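# Press four plugs flush into a block's bores

## Task

Fit a plug into all four bores of the block, pushing each down until its top is level with the block's top face: the two large bores each get a large plug and the two small bores each get a small plug.

## Robot and tools

Robot: two arms, left_arm (base near y +0.486 m) and right_arm (base near y -0.427 m), each ending in a five-finger hand. right_arm has a right hand and left_arm a mirrored left hand. All positions are in the scene frame: origin at table height midway between the nominal bases, +x out over the table, +z up, left_arm on the +y side. Image sides do not match arm names.

Hand point: a point fixed to the palm, 0.15 m from the wrist flange along the fingers. Its +z runs along the straight fingers, +y out of the palm, +x across the palm away from the thumb on the right hand (toward the thumb on the left hand). Straight fingers extend 0.06 to 0.07 m past it and sit 0.06 m behind it along -y. A bracket on the little-finger side can strike objects, and with fingers level the wrist may hang up to 0.11 m (palm down) or 0.23 m (palm up) below the point.

Row layout (used by execute_actions and move): one flat list of 28 numbers covering both arms, each in [-1, 1]. Numbers 1-6: left_arm dx, dy, dz, rx, ry, rz. Numbers 7-14: left hand little, ring, middle, index, thumb_bend, thumb_turn, force_limit, speed. Numbers 15-20: right_arm dx, dy, dz, rx, ry, rz. Numbers 21-28: right hand in the same eight-number order. The six pose numbers are offsets, not poses: they are measured along scene axes from that arm's current Hand target as it stood when the action or move began, and 1.0 equals 0.6 m of travel or 180 degrees of turn. rx, ry, rz form a single rotation vector, turning about the Hand target's position. Sending six zeros re-commands the existing Hand target; repeating a nonzero offset moves the arm further.

Hand numbers are absolute targets, not offsets. Fingers and thumb_bend: +1 straight, -1 curled. thumb_turn: +1 beside the palm, -1 across in front of it. force_limit: -1 gives about 0 N, +1 gives 10 N at the fingertip (15 N for the two thumb motors). speed: rises linearly from near zero at -1 to full at +0.48 and stays full up to +1. For a soft grip close at speed -0.94 or below. Thumb turned in front, the hand grips objects roughly 0.035-0.065 m thick. To keep a hand unchanged, resend the eight numbers of its last executed row (before any row, its hand_measured plus hand_force_limit and hand_speed).

execute_actions: actions is a list of actions; each action is a table of up to 15 rows, one per 1/30 s step, the last row held to fill 15 steps. Each row counts from the action's starting Hand target. cameras chooses images; images come only for an empty actions list or when requested.

move: target is one 28-number row or a list of up to 15 rows, all offsets from the same starting Hand targets. Hand points travel in straight lines, finishing together, within 10 s total. speed: m/s, 0.002 to 3.6, default 0.25 (turning limited to twice that in rad/s); one value or one per target. blend: corner rounding in m for lists, default 0 (stop at each). stop_force: 3 to 120 N, shared by both arms; a path ends when push against its motion reaches that level, then the arm backs off slightly but still presses. Use it only for slow approaches without rotation, and leave it out when lifting off a contact. zero (only with stop_force): true re-zeroes moving arms first; false keeps the earlier zero so pushes add up. blocking=false returns after about 0.5 s and cannot combine with stop_force. The result adds a move: line with the ending (done, off_target, moving, held, fault) and limits (paced = pose clipped, held = steps withheld). done means within 3 mm and 2 degrees, not that nothing was touched.

wait: seconds 0 to 10, arms hold their command. stop: brakes a running move. zoom_image: camera (cam_high, cam_low, cam_work, cam_left_wrist, cam_right_wrist) and region [x0, y0, x1, y1] in pixels, at most 504 each way, from that camera's newest image. show_instructions: shows the reference pages. zero_wrist_force: arm = left_arm or right_arm. finished_scene: ends the scene for good (scene 1 optional).

Results: end_effector_position (m) and quat_wxyz in the scene frame, velocities, Hand target (last commanded pose after clipping; the next offset starts here), joint positions and torques, Wrist force and Wrist torque in the hand's own axes plus the peak since last shown, hand_measured, hand_stopped_by (moving, target, force, stalled, fault) and hand_load_n, all in the hand-number order. A lost grip shows as hand_load_n near 0. The hand often stops short of Hand target; send the missing distance as a further offset. Commanded orientation is clipped to 32 degrees from the measured one per step.

Cameras: cam_high, cam_low, cam_work (896x504) and cam_left_wrist, cam_right_wrist (616x616 fisheye); calibrations are approximate.

Avoid: knocking anything off the table, dropping parts or releasing them while moving, fast or hard contact, and forcing a target much past a firm surface: the arms are stiff and about 150 N outside force or a wrist torque of 25.2 N m stops an arm for 10 s. Keep the arms and hands from touching one another, since that can end the scene. Do not route a path close to an arm's own base. Avoid heavy loads on fingers and long stretched holds, which heat motors (stop at 85 °C).

Each tool is called in YAML: its name, and indented under it one key for each argument.

Reference images:

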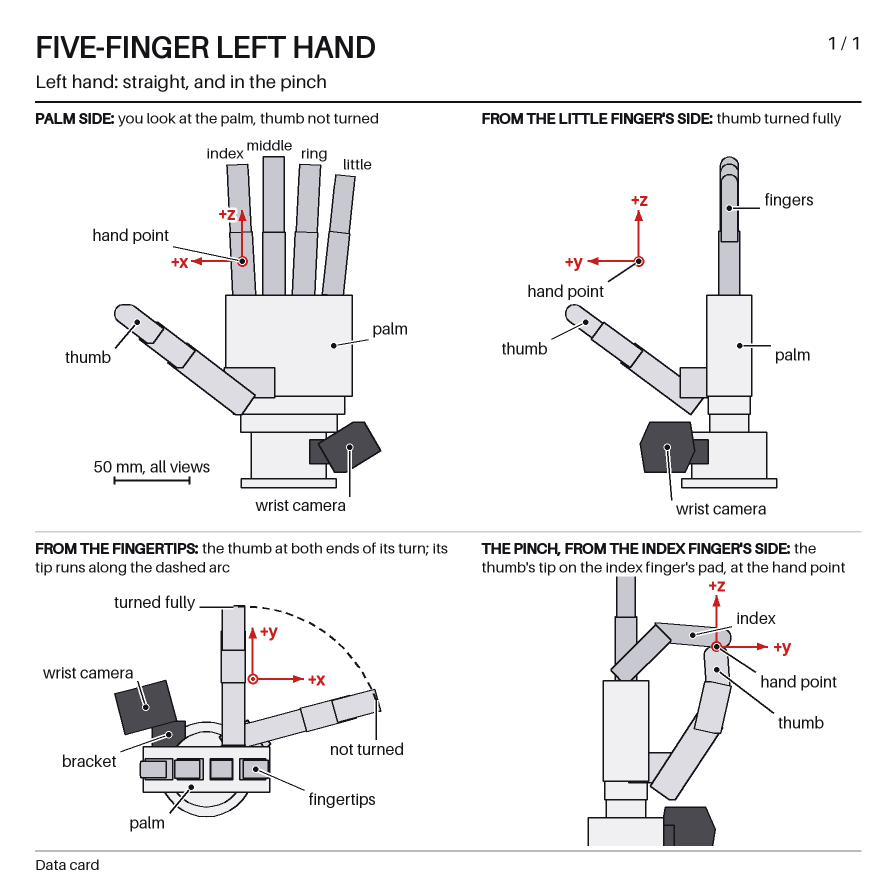

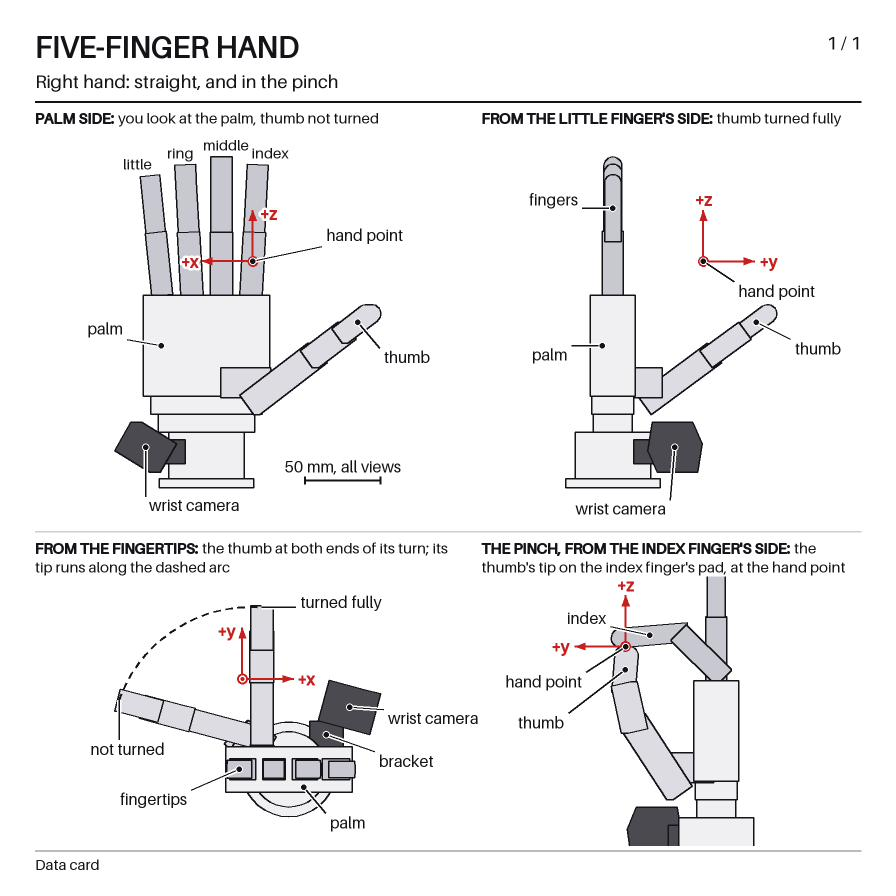

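## Session

execute_actions:
  actions: []

Scene clock: 0.00 s.
left_arm: end_effector_position=(+0.8258, +0.7011, +0.2062) hand_measured=(+1.000, +1.000, +1.000, +1.000, +1.000, +1.000) hand_load_n=(+0.0, +0.0, +0.0, -0.5, +0.0, +0.0) hand_stopped_by=(target, target, target, target, target, target) hand_force_limit=0.00 hand_speed=-0.80 end_effector_quat_wxyz=(-0.650, +0.731, +0.019, +0.207) | right_arm: end_effector_position=(+0.5873, -0.6756, +0.3405) hand_measured=(+1.000, +1.000, +1.000, +1.000, +1.000, +1.000) hand_load_n=(+0.0, +0.0, +0.0, +0.0, +0.0, +0.0) hand_stopped_by=(target, target, target, target, target, target) hand_force_limit=0.00 hand_speed=-0.80 end_effector_quat_wxyz=(+0.044, +0.925, +0.378, +0.007)
Joint positions: left_arm=[3.316 -2.404 -0.942 3.192 -2.672 2.669] | right_arm=[-0.525 -1.027 0.858 1.66 1.609 0.216]
Joint velocities: within noise
Joint torques (N m): no reading
Motor temperatures (°C): left_arm=[29 33 35 38 39 39] | right_arm=[29 25 31 30 35 42]
Wrist force (N): no reading
Wrist torque (N m): no reading
Wrist force, peak (N): no reading
Hand target: left_arm +0.8258, +0.7011, +0.2062; -0.650, +0.731, +0.019, +0.207 | right_arm +0.5873, -0.6756, +0.3405; +0.044, +0.925, +0.378, +0.007

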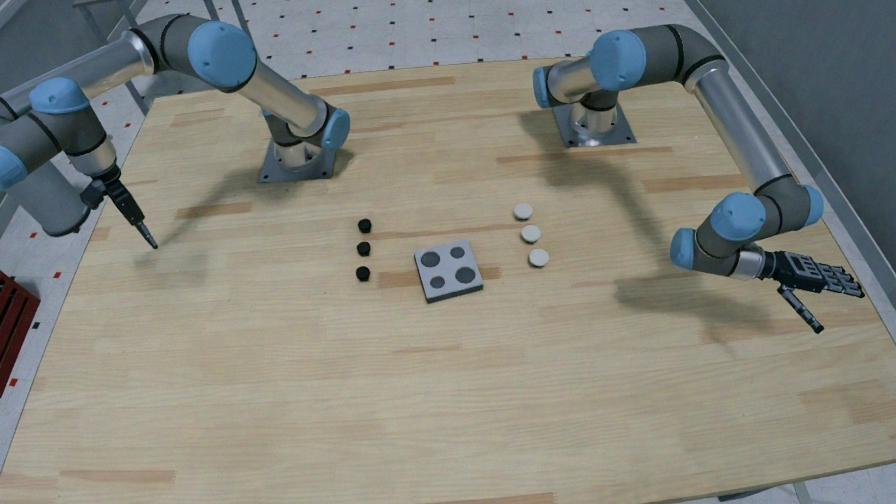

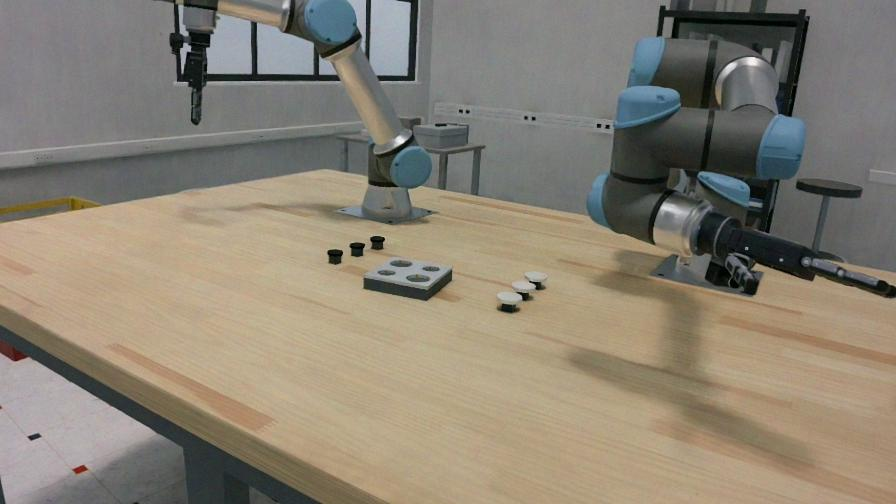

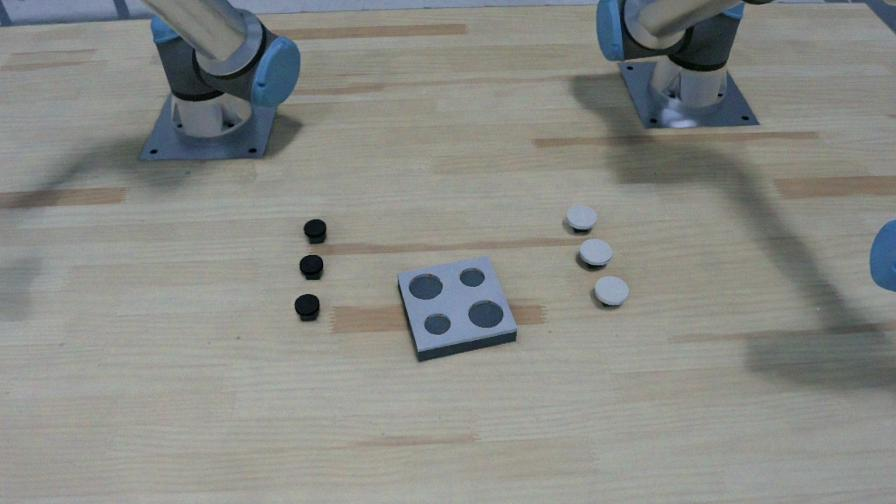

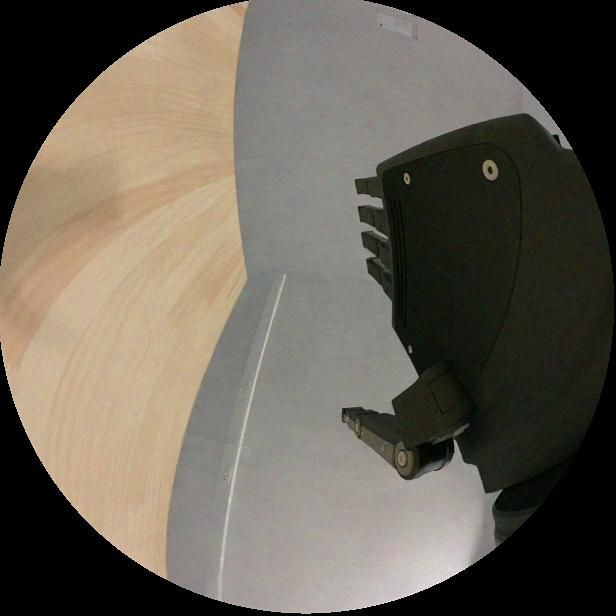

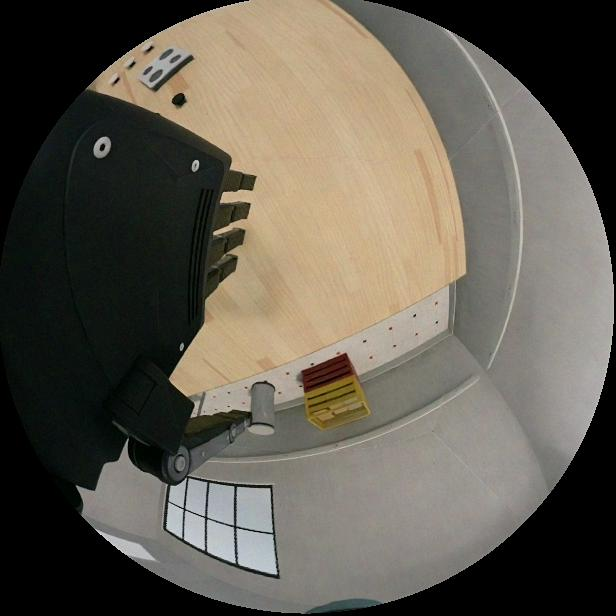

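zoom_image:
  camera: "cam_work"
  region: [280, 190, 660, 380]

zoom_image:
  camera: "cam_low"
  region: [310, 220, 570, 330]

zoom_image:
  camera: "cam_high"
  region: [330, 190, 570, 320]

Scaled by 1.326 from the camera's 896x504 image, which has a finer 1280x720 frame.

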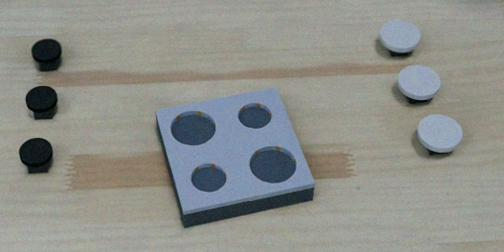

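Scaled by 1.938 from the camera's 896x504 image, which has a finer 1280x720 frame.

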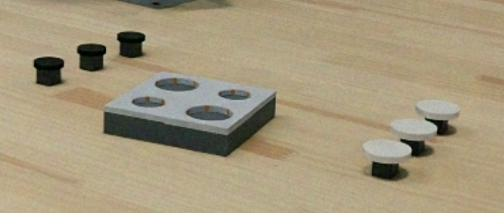

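Scaled by 2.100 from the camera's 896x504 image, which has a finer 1280x720 frame.

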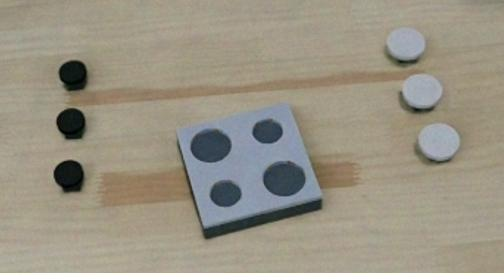

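move:
  target: [-0.517,-0.752,0.023,0.177,0.171,-0.909,1,1,0.3,0.3,1,-1,-0.5,0.3,-0.122,0.783,-0.267,0.355,0.1386,-0.2212,1,1,0.3,0.3,1,-1,-0.5,0.3]
  speed: 0.3
  cameras: ["all"]

Scene clock: 90.47 s.
left_arm: end_effector_position=(+0.5157, +0.2499, +0.2200) hand_measured=(+1.000, +1.000, +0.300, +0.300, +1.000, -1.000) hand_load_n=(+0.0, +0.0, +0.0, +0.0, +0.0, +0.0) hand_stopped_by=(target, target, target, target, target, target) hand_force_limit=-0.50 hand_speed=0.30 end_effector_quat_wxyz=(+0.000, -0.001, +0.857, -0.515) | right_arm: end_effector_position=(+0.5140, -0.2058, +0.1802) hand_measured=(+1.000, +1.000, +0.300, +0.300, +1.000, -1.000) hand_load_n=(+0.0, +0.0, +0.0, +0.0, +0.0, +0.5) hand_stopped_by=(target, target, target, target, target, target) hand_force_limit=-0.50 hand_speed=0.30 end_effector_quat_wxyz=(-0.516, +0.857, +0.000, +0.000)
Joint positions: left_arm=[3.306 -2.195 -1.33 1.647 -0.515 5.062] | right_arm=[-0.166 -1.003 1.561 1.401 0.531 1.128]
Joint torques (N m): left_arm=[-3.58 53.72 6.54 -5.21 2.01 1.31] | right_arm=[-13.12 -43.22 -24.59 2.46 -1.35 -2.07]
Wrist force (N): left_arm=[-0.6 0.5 0.5] | right_arm=[-0.5 0.6 -0.9]
Wrist torque (N m): left_arm=[-0.06 0.07 0.18] | right_arm=[0.07 0.09 0.03]
Wrist force, peak (N): left_arm=[-0.8 1.0 0.7] | right_arm=[-0.4 0.7 -0.9]
Hand target: left_arm +0.5156, +0.2499, +0.2200; +0.000, -0.001, +0.857, -0.515 | right_arm +0.5141, -0.2058, +0.1803; -0.516, +0.857, +0.000, +0.000
Off the commanded pose: left_arm 0.000 m, 0 deg | right_arm 0.000 m, 0 deg.
move: done
camera_calibration:
cam_left_wrist: T_world_to_cam=[[-0.245192, -0.471087, 0.847324, 0.0609928], [-0.843775, 0.534096, 0.052777, 0.2942], [-0.477415, -0.70201, -0.528447, 0.658216], [0, 0, 0, 1]] pos_world=[0.577436, 0.333676, 0.280625]
cam_right_wrist: T_world_to_cam=[[0.305073, -0.444127, -0.842426, -0.103806], [-0.83551, -0.549322, -0.0129659, 0.321865], [-0.457005, 0.707811, -0.538656, 0.590623], [0, 0, 0, 1]] pos_world=[0.570507, -0.287345, 0.234868]

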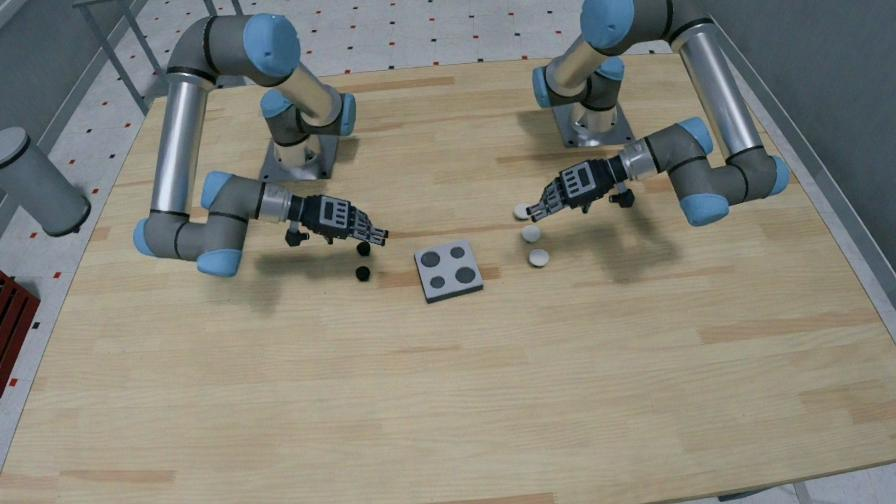

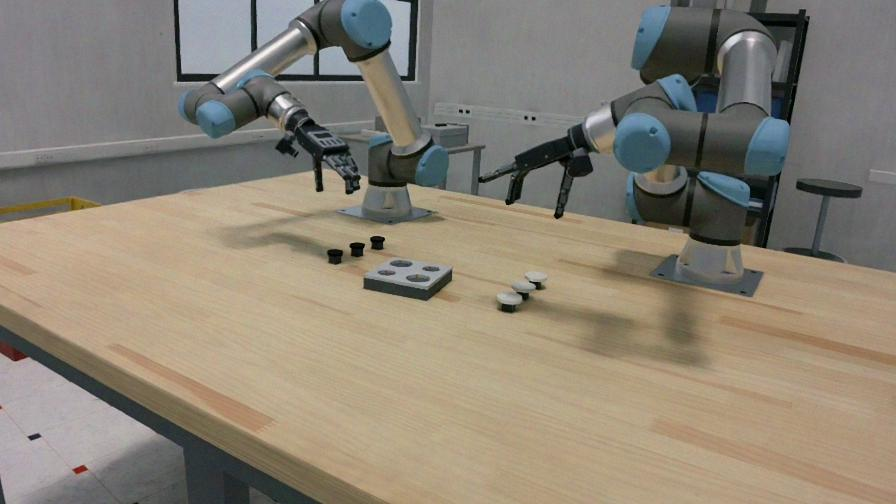

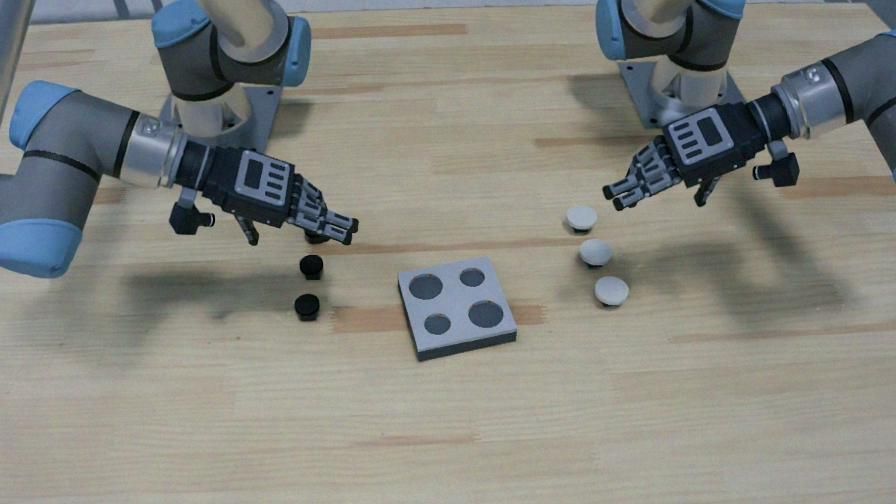

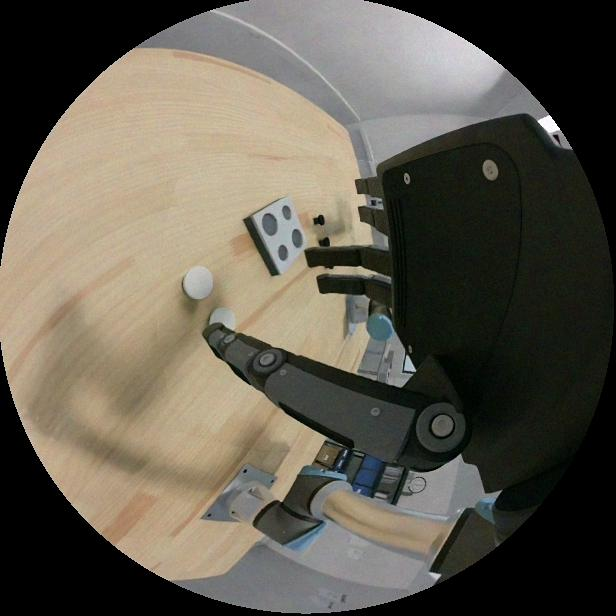

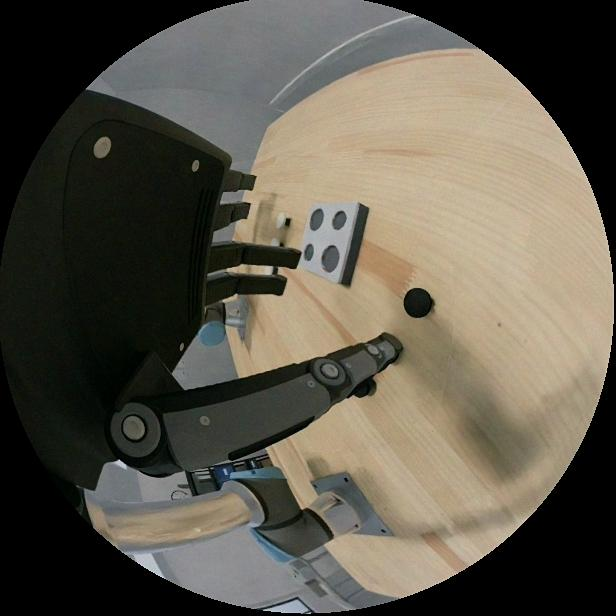

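move:
  target: [0,-0.065,-0.242,0,0,0,1,1,0.3,0.3,1,-1,-0.5,0.3,0,0,-0.175,0,0,0,1,1,0.3,0.3,1,-1,-0.5,0.3]
  speed: 0.2
  cameras: ["all"]

Scene clock: 103.70 s.
left_arm: end_effector_position=(+0.5156, +0.2109, +0.0750) hand_measured=(+1.000, +1.000, +0.300, +0.300, +1.000, -1.000) hand_load_n=(+0.0, +0.0, +0.0, +0.0, +0.0, +0.0) hand_stopped_by=(target, target, target, target, target, target) hand_force_limit=-0.50 hand_speed=0.30 end_effector_quat_wxyz=(+0.000, -0.001, +0.857, -0.515) | right_arm: end_effector_position=(+0.5141, -0.2059, +0.0753) hand_measured=(+1.000, +1.000, +0.300, +0.300, +1.000, -1.000) hand_load_n=(+0.0, +0.0, +0.0, +0.0, +0.0, +0.0) hand_stopped_by=(target, target, target, target, target, target) hand_force_limit=-0.50 hand_speed=0.30 end_effector_quat_wxyz=(-0.516, +0.857, +0.000, +0.000)
Joint positions: left_arm=[3.231 -2.367 -1.407 2.026 -0.497 4.913] | right_arm=[-0.167 -0.85 1.623 1.186 0.531 1.128]
Joint torques (N m): left_arm=[8.44 40.29 24.49 -0.35 -0.59 0.5] | right_arm=[12.05 -33.59 -22.07 1.48 -2.99 2.71]
Wrist force (N): left_arm=[-0.5 0.6 0.3] | right_arm=[0.3 0.5 -0.7]
Wrist torque (N m): left_arm=[-0.04 0.05 0.02] | right_arm=[0.07 -0.02 0.03]
Wrist force, peak (N): left_arm=[-0.3 2.0 1.4] | right_arm=[0.1 2.0 -0.5]
Hand target: left_arm +0.5156, +0.2109, +0.0748; +0.000, -0.001, +0.857, -0.515 | right_arm +0.5141, -0.2058, +0.0753; -0.516, +0.857, +0.000, +0.000
Off the commanded pose: left_arm 0.000 m, 0 deg | right_arm 0.000 m, 0 deg.
move: done
camera_calibration:
cam_left_wrist: T_world_to_cam=[[-0.245004, -0.470852, 0.847509, 0.165209], [-0.843612, 0.534333, 0.0529837, 0.32246], [-0.4778, -0.701987, -0.52813, 0.554266], [0, 0, 0, 1]] pos_world=[0.577336, 0.294575, 0.135623]
cam_right_wrist: T_world_to_cam=[[0.304913, -0.444234, -0.842427, -0.192159], [-0.835736, -0.548978, -0.0130003, 0.320681], [-0.456699, 0.708011, -0.538653, 0.534071], [0, 0, 0, 1]] pos_world=[0.570506, -0.287445, 0.129968]

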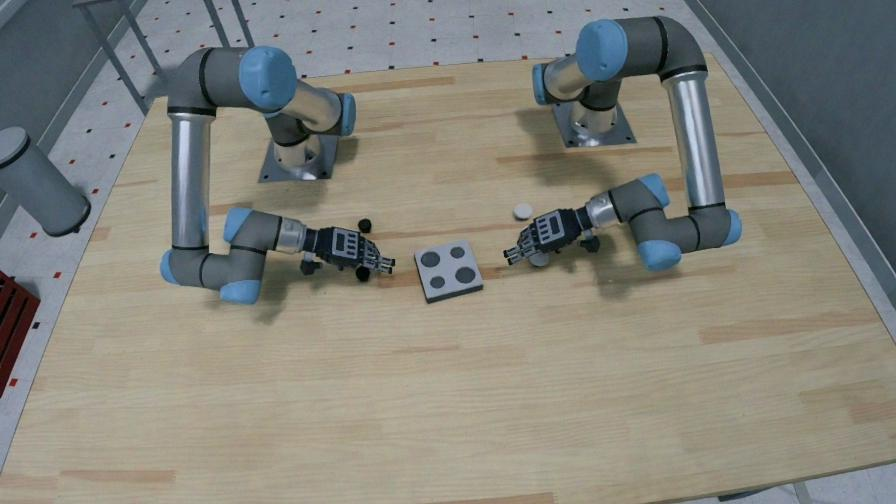

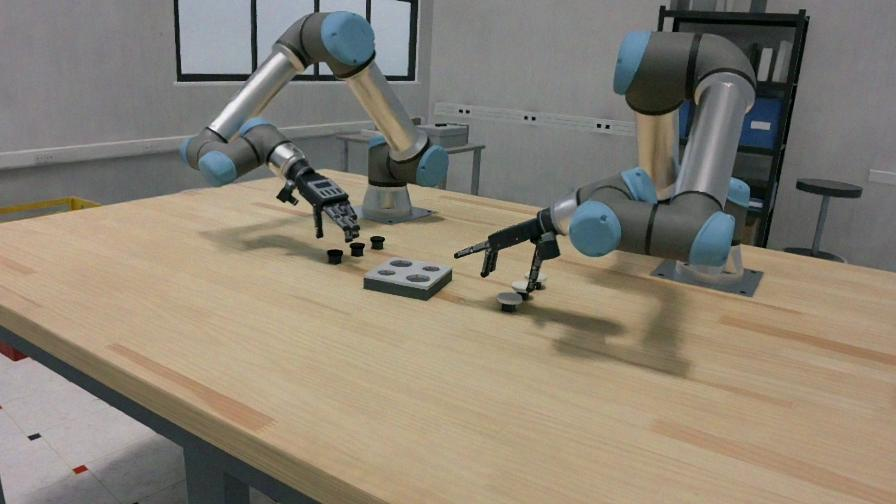

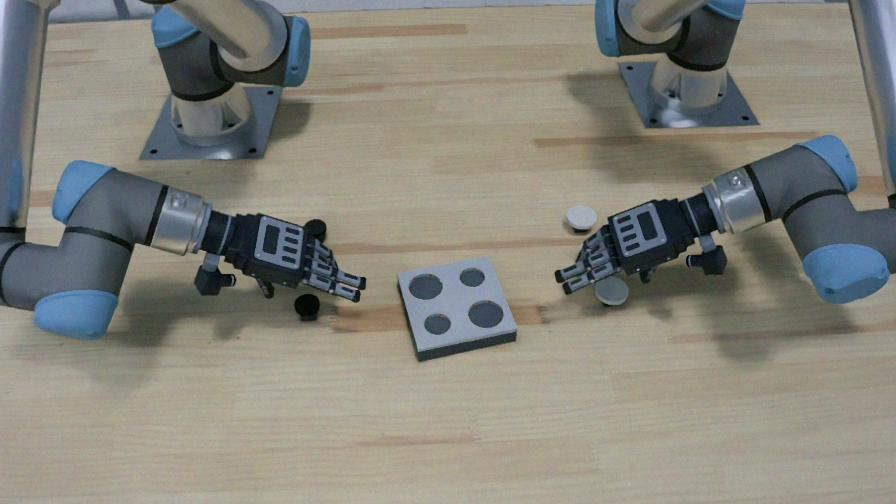

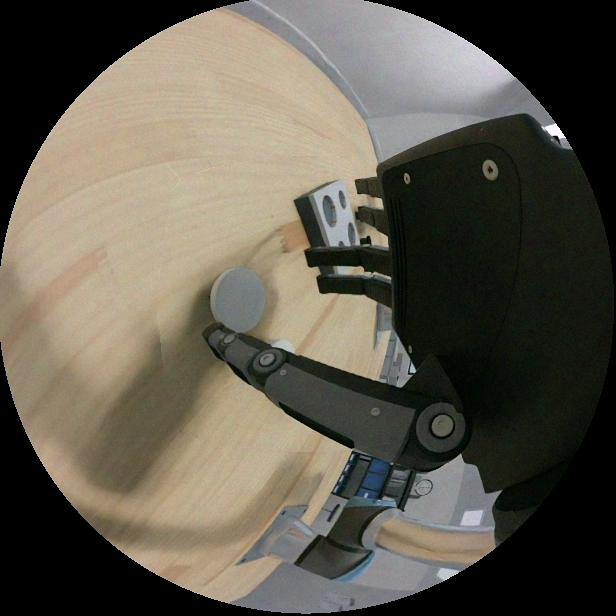

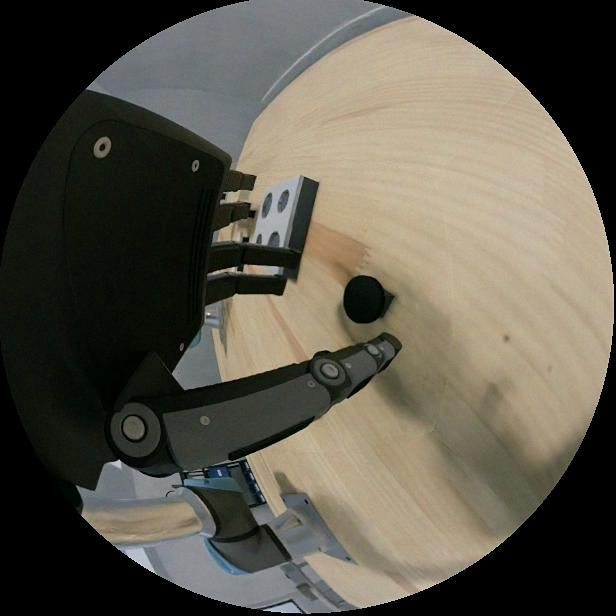

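zoom_image:
  camera: "cam_right_wrist"
  region: [200, 200, 450, 450]

zoom_image:
  camera: "cam_left_wrist"
  region: [150, 200, 400, 450]

Scaled by 2.016 from the camera's 616x616 image, which has a finer 880x880 frame.

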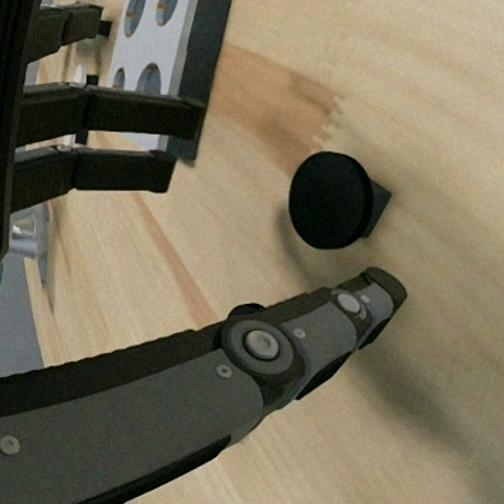

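Scaled by 2.016 from the camera's 616x616 image, which has a finer 880x880 frame.

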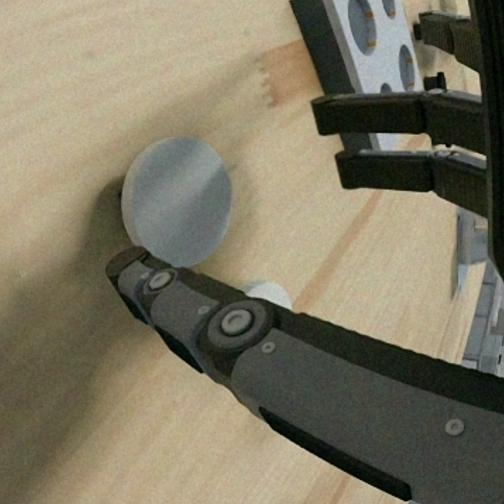

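move:
  target: [-0.006,0.009,-0.05,0,0,0,1,1,0.3,0.3,1,-1,-0.5,0.3,0.005,-0.007,-0.05,0,0,0,1,1,0.3,0.3,1,-1,-0.5,0.3]
  speed: 0.1
  cameras: ["all"]

zoom_image:
  camera: "cam_right_wrist"
  region: [200, 200, 450, 450]

zoom_image:
  camera: "cam_left_wrist"
  region: [150, 200, 400, 450]

zoom_image:
  camera: "cam_low"
  region: [310, 200, 570, 330]

Scene clock: 120.73 s.
left_arm: end_effector_position=(+0.5120, +0.2164, +0.0447) hand_measured=(+1.000, +1.000, +0.300, +0.300, +1.000, -1.000) hand_load_n=(+0.0, +0.0, +0.0, +0.0, +0.0, +0.0) hand_stopped_by=(target, target, target, target, target, target) hand_force_limit=-0.50 hand_speed=0.30 end_effector_quat_wxyz=(+0.000, -0.001, +0.857, -0.515) | right_arm: end_effector_position=(+0.5172, -0.2101, +0.0453) hand_measured=(+1.000, +1.000, +0.300, +0.300, +1.000, -1.000) hand_load_n=(+0.0, +0.0, +0.0, +0.0, +0.0, +0.0) hand_stopped_by=(target, target, target, target, target, target) hand_force_limit=-0.50 hand_speed=0.30 end_effector_quat_wxyz=(-0.516, +0.857, +0.000, +0.000) end_effector_velocity=(+0.000, +0.000, +0.002) end_effector_angular_velocity=(+0.001, +0.004, -0.001)
Joint positions: left_arm=[3.243 -2.405 -1.435 2.072 -0.5 4.936] | right_arm=[-0.174 -0.793 1.62 1.144 0.533 1.115]
Joint velocities: left_arm=[within noise] | right_arm=[0 -0.002 0 0.005 0 0.001]
Joint torques (N m): left_arm=[-4.8 57.92 22.79 -5.23 0.51 -1.53] | right_arm=[2.91 -45.91 -14.19 4.64 -0.25 1.87]
Wrist force (N): left_arm=[-0.4 0.6 0.4] | right_arm=[-0.1 0.5 -1.1]
Wrist torque (N m): left_arm=[-0.04 0.04 0.02] | right_arm=[0.09 0.05 0.06]
Wrist force, peak (N): left_arm=[-0.5 1.5 0.5] | right_arm=[0.1 1.5 -0.5]
Hand target: left_arm +0.5120, +0.2163, +0.0448; +0.000, -0.001, +0.857, -0.515 | right_arm +0.5171, -0.2100, +0.0453; -0.516, +0.857, +0.000, +0.000
Off the commanded pose: left_arm 0.000 m, 0 deg | right_arm 0.000 m, 0 deg.
move: done
camera_calibration:
cam_left_wrist: T_world_to_cam=[[-0.244974, -0.471089, 0.847386, 0.192663], [-0.843736, 0.534133, 0.0530235, 0.318216], [-0.477596, -0.70198, -0.528324, 0.540307], [0, 0, 0, 1]] pos_world=[0.573736, 0.300076, 0.105324]
cam_right_wrist: T_world_to_cam=[[0.305489, -0.444219, -0.842227, -0.22059], [-0.835629, -0.549129, -0.0134673, 0.320519], [-0.456508, 0.707903, -0.538956, 0.522191], [0, 0, 0, 1]] pos_world=[0.573608, -0.291645, 0.0999677]

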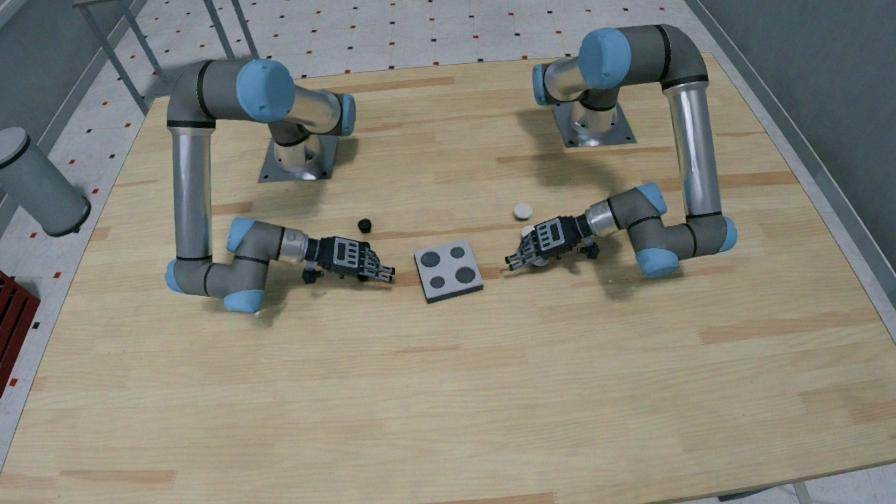

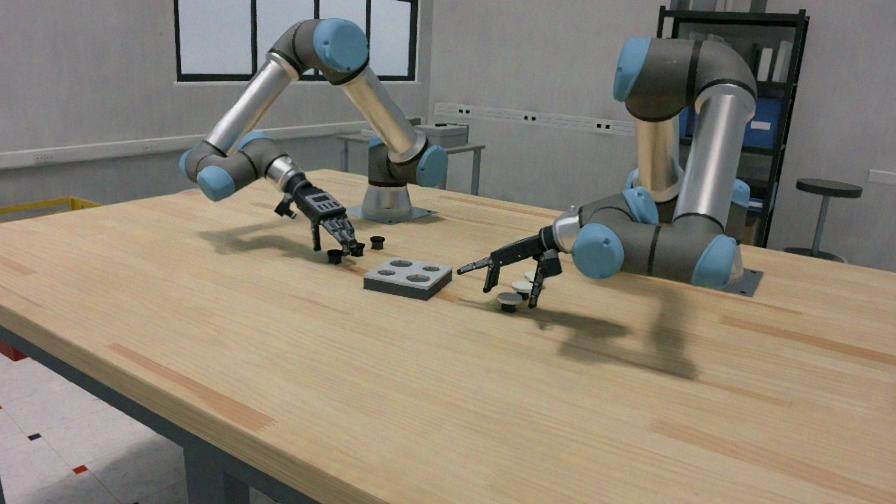

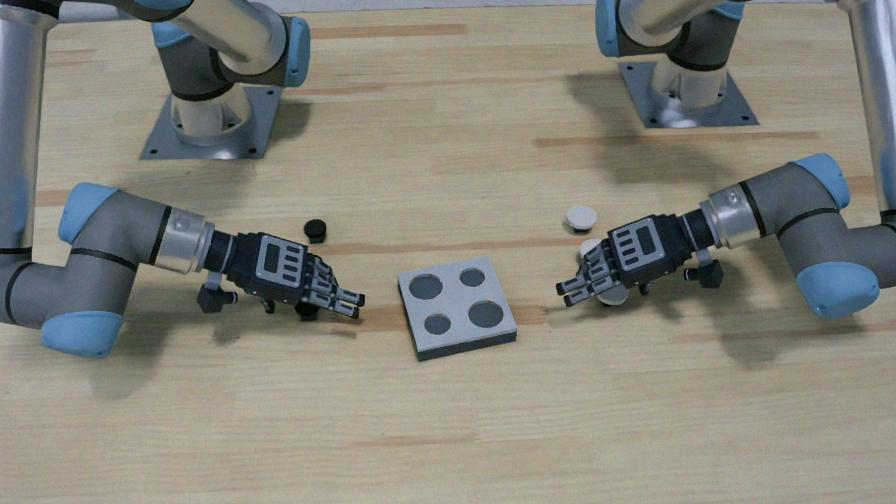

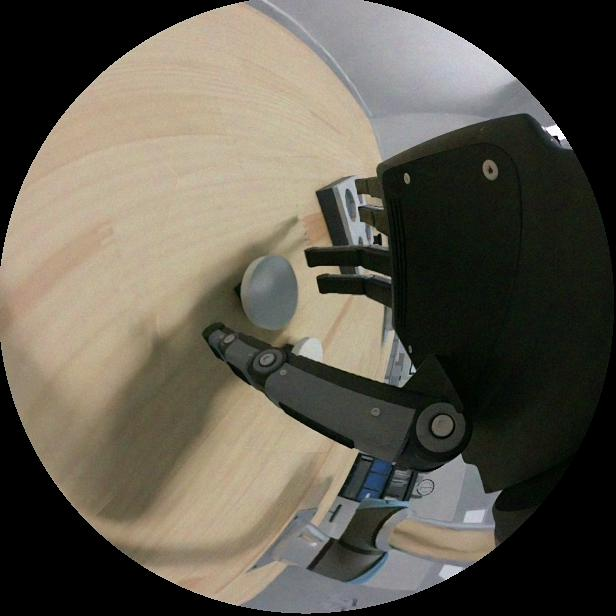

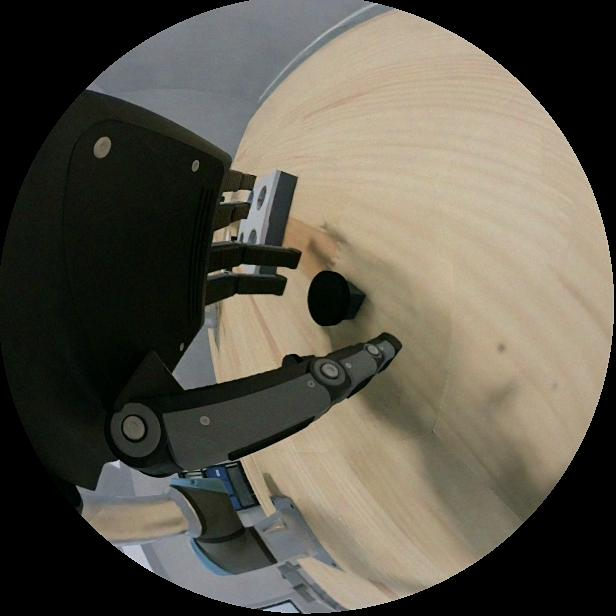

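Scaled by 2.016 from the camera's 616x616 image, which has a finer 880x880 frame.

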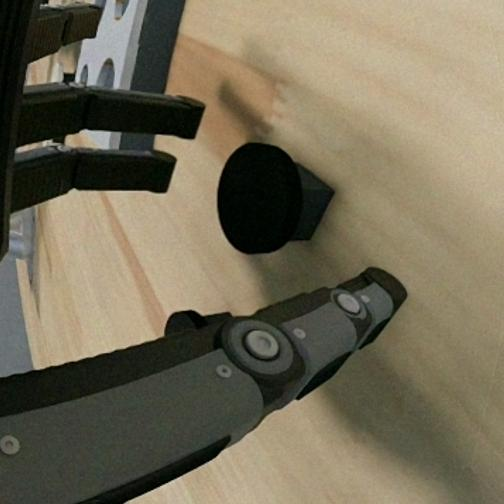

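Scaled by 2.016 from the camera's 616x616 image, which has a finer 880x880 frame.

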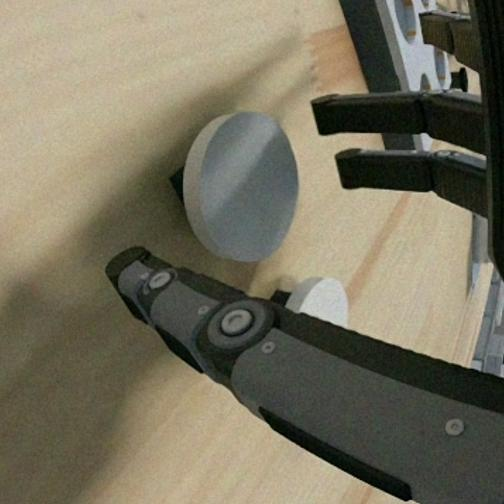

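Scaled by 1.938 from the camera's 896x504 image, which has a finer 1280x720 frame.

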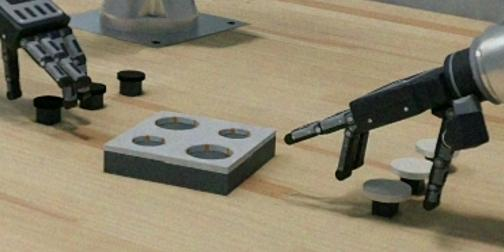

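move:
  target: [-0.001,0.003,-0.023,0,0,0,1,1,0.25,0.25,0.7,-1,-0.6,-0.2,-0.002,0.002,-0.024,0,0,0,1,1,0.15,0.15,0.6,-1,-0.6,-0.2]
  speed: 0.05
  cameras: ["cam_left_wrist","cam_right_wrist","cam_low","cam_work"]

zoom_image:
  camera: "cam_right_wrist"
  region: [200, 200, 450, 450]

zoom_image:
  camera: "cam_left_wrist"
  region: [150, 200, 400, 450]

zoom_image:
  camera: "cam_low"
  region: [310, 200, 570, 330]

Scene clock: 136.87 s.
left_arm: end_effector_position=(+0.5114, +0.2182, +0.0308) hand_measured=(+1.000, +1.000, +0.250, +0.250, +0.700, -1.000) hand_load_n=(+0.0, +0.0, +0.0, +0.0, +0.0, +0.0) hand_stopped_by=(target, target, target, target, target, target) hand_force_limit=-0.60 hand_speed=-0.20 end_effector_quat_wxyz=(+0.000, -0.001, +0.857, -0.515) | right_arm: end_effector_position=(+0.5159, -0.2088, +0.0308) hand_measured=(+1.000, +1.000, +0.150, +0.150, +0.600, -1.000) hand_load_n=(+0.0, +0.0, +0.0, +0.0, +0.5, +0.0) hand_stopped_by=(target, target, target, target, target, target) hand_force_limit=-0.60 hand_speed=-0.20 end_effector_quat_wxyz=(-0.516, +0.857, +0.000, +0.000) end_effector_velocity=(-0.001, +0.000, +0.003) end_effector_angular_velocity=(+0.001, +0.005, +0.000)
Joint positions: left_arm=[3.246 -2.425 -1.441 2.093 -0.5 4.943] | right_arm=[-0.172 -0.77 1.624 1.113 0.533 1.119]
Joint velocities: left_arm=[within noise] | right_arm=[0 -0.003 0 0.008 0 0]
Joint torques (N m): left_arm=[2.3 59.09 11.16 -5.33 -0.47 -0.91] | right_arm=[8.02 -46.41 -7.29 4.3 -3.36 2.23]
Wrist force (N): left_arm=[-0.3 1.1 0.4] | right_arm=[0.1 0.4 -0.7]
Wrist torque (N m): left_arm=[0.03 0.04 -0.02] | right_arm=[0.04 0.02 -0.02]
Wrist force, peak (N): left_arm=[-0.5 1.2 0.2] | right_arm=[0.1 0.5 -1.4]
Hand target: left_arm +0.5114, +0.2181, +0.0310; +0.000, -0.001, +0.857, -0.515 | right_arm +0.5159, -0.2088, +0.0309; -0.516, +0.857, +0.000, +0.000
Off the commanded pose: left_arm 0.000 m, 0 deg | right_arm 0.000 m, 0 deg.
move: done
camera_calibration:
cam_left_wrist: T_world_to_cam=[[-0.245231, -0.471085, 0.847314, 0.20521], [-0.843701, 0.534208, 0.0528213, 0.317456], [-0.477525, -0.701926, -0.528459, 0.533949], [0, 0, 0, 1]] pos_world=[0.573136, 0.301876, 0.091525]
cam_right_wrist: T_world_to_cam=[[0.305117, -0.444101, -0.842424, -0.231647], [-0.835659, -0.54909, -0.0132023, 0.319955], [-0.456703, 0.708007, -0.538654, 0.512924], [0, 0, 0, 1]] pos_world=[0.572307, -0.290345, 0.0853675]
Images, in order (width x height): cam_low 896x504, cam_work 896x504, cam_left_wrist 616x616, cam_right_wrist 616x616.

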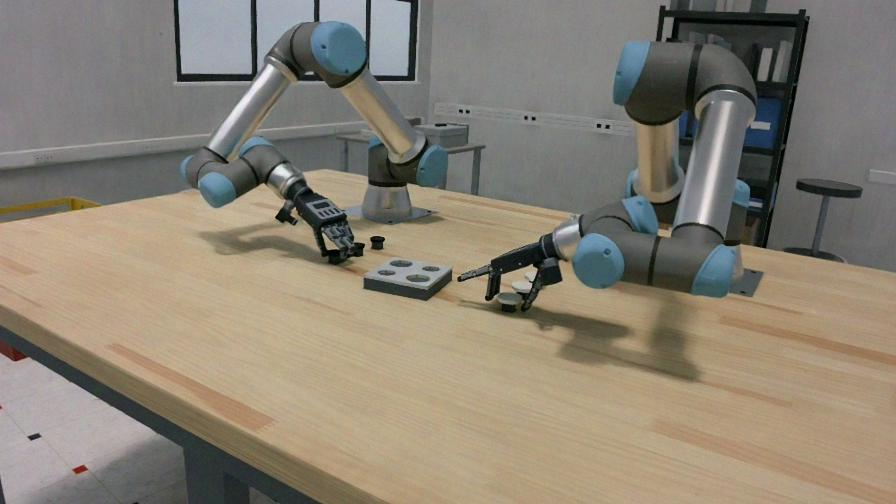

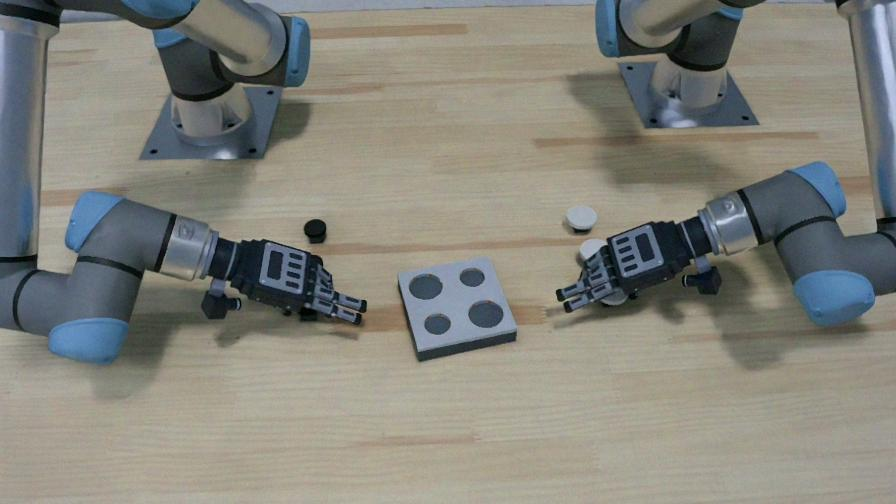

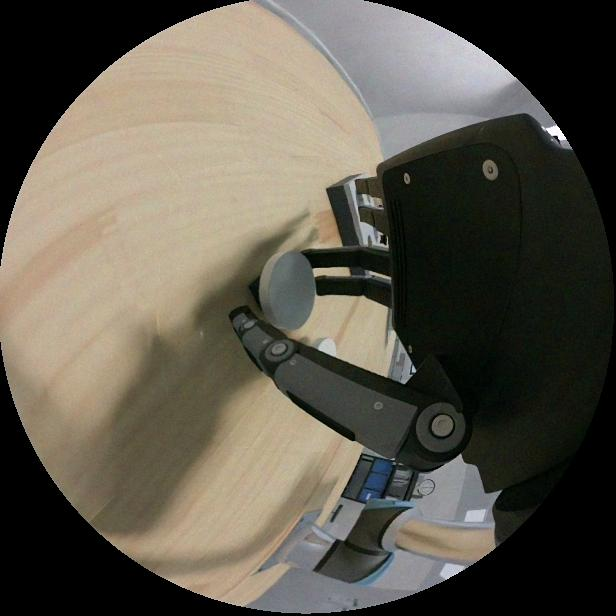

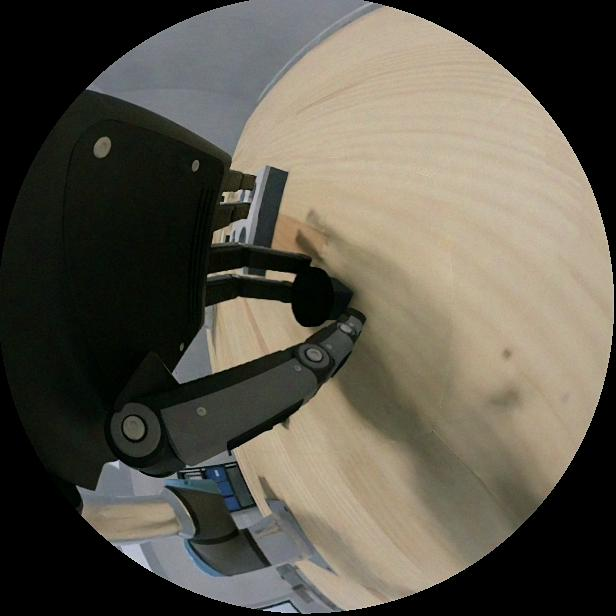

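Scaled by 2.016 from the camera's 616x616 image, which has a finer 880x880 frame.

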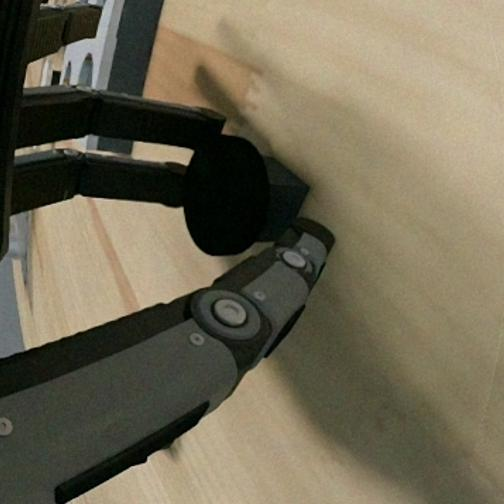

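Scaled by 2.016 from the camera's 616x616 image, which has a finer 880x880 frame.

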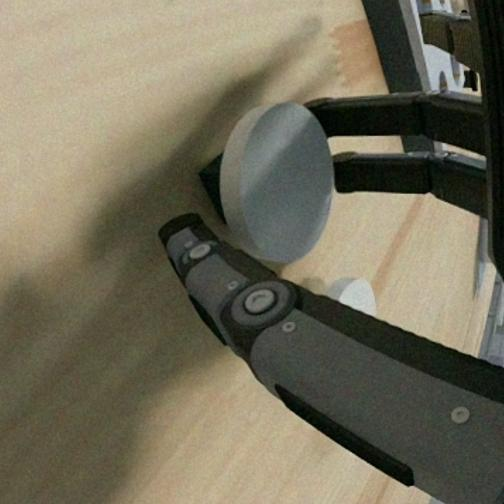

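Scaled by 1.938 from the camera's 896x504 image, which has a finer 1280x720 frame.

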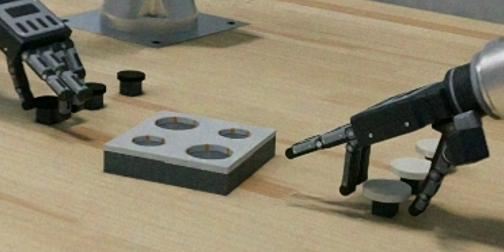

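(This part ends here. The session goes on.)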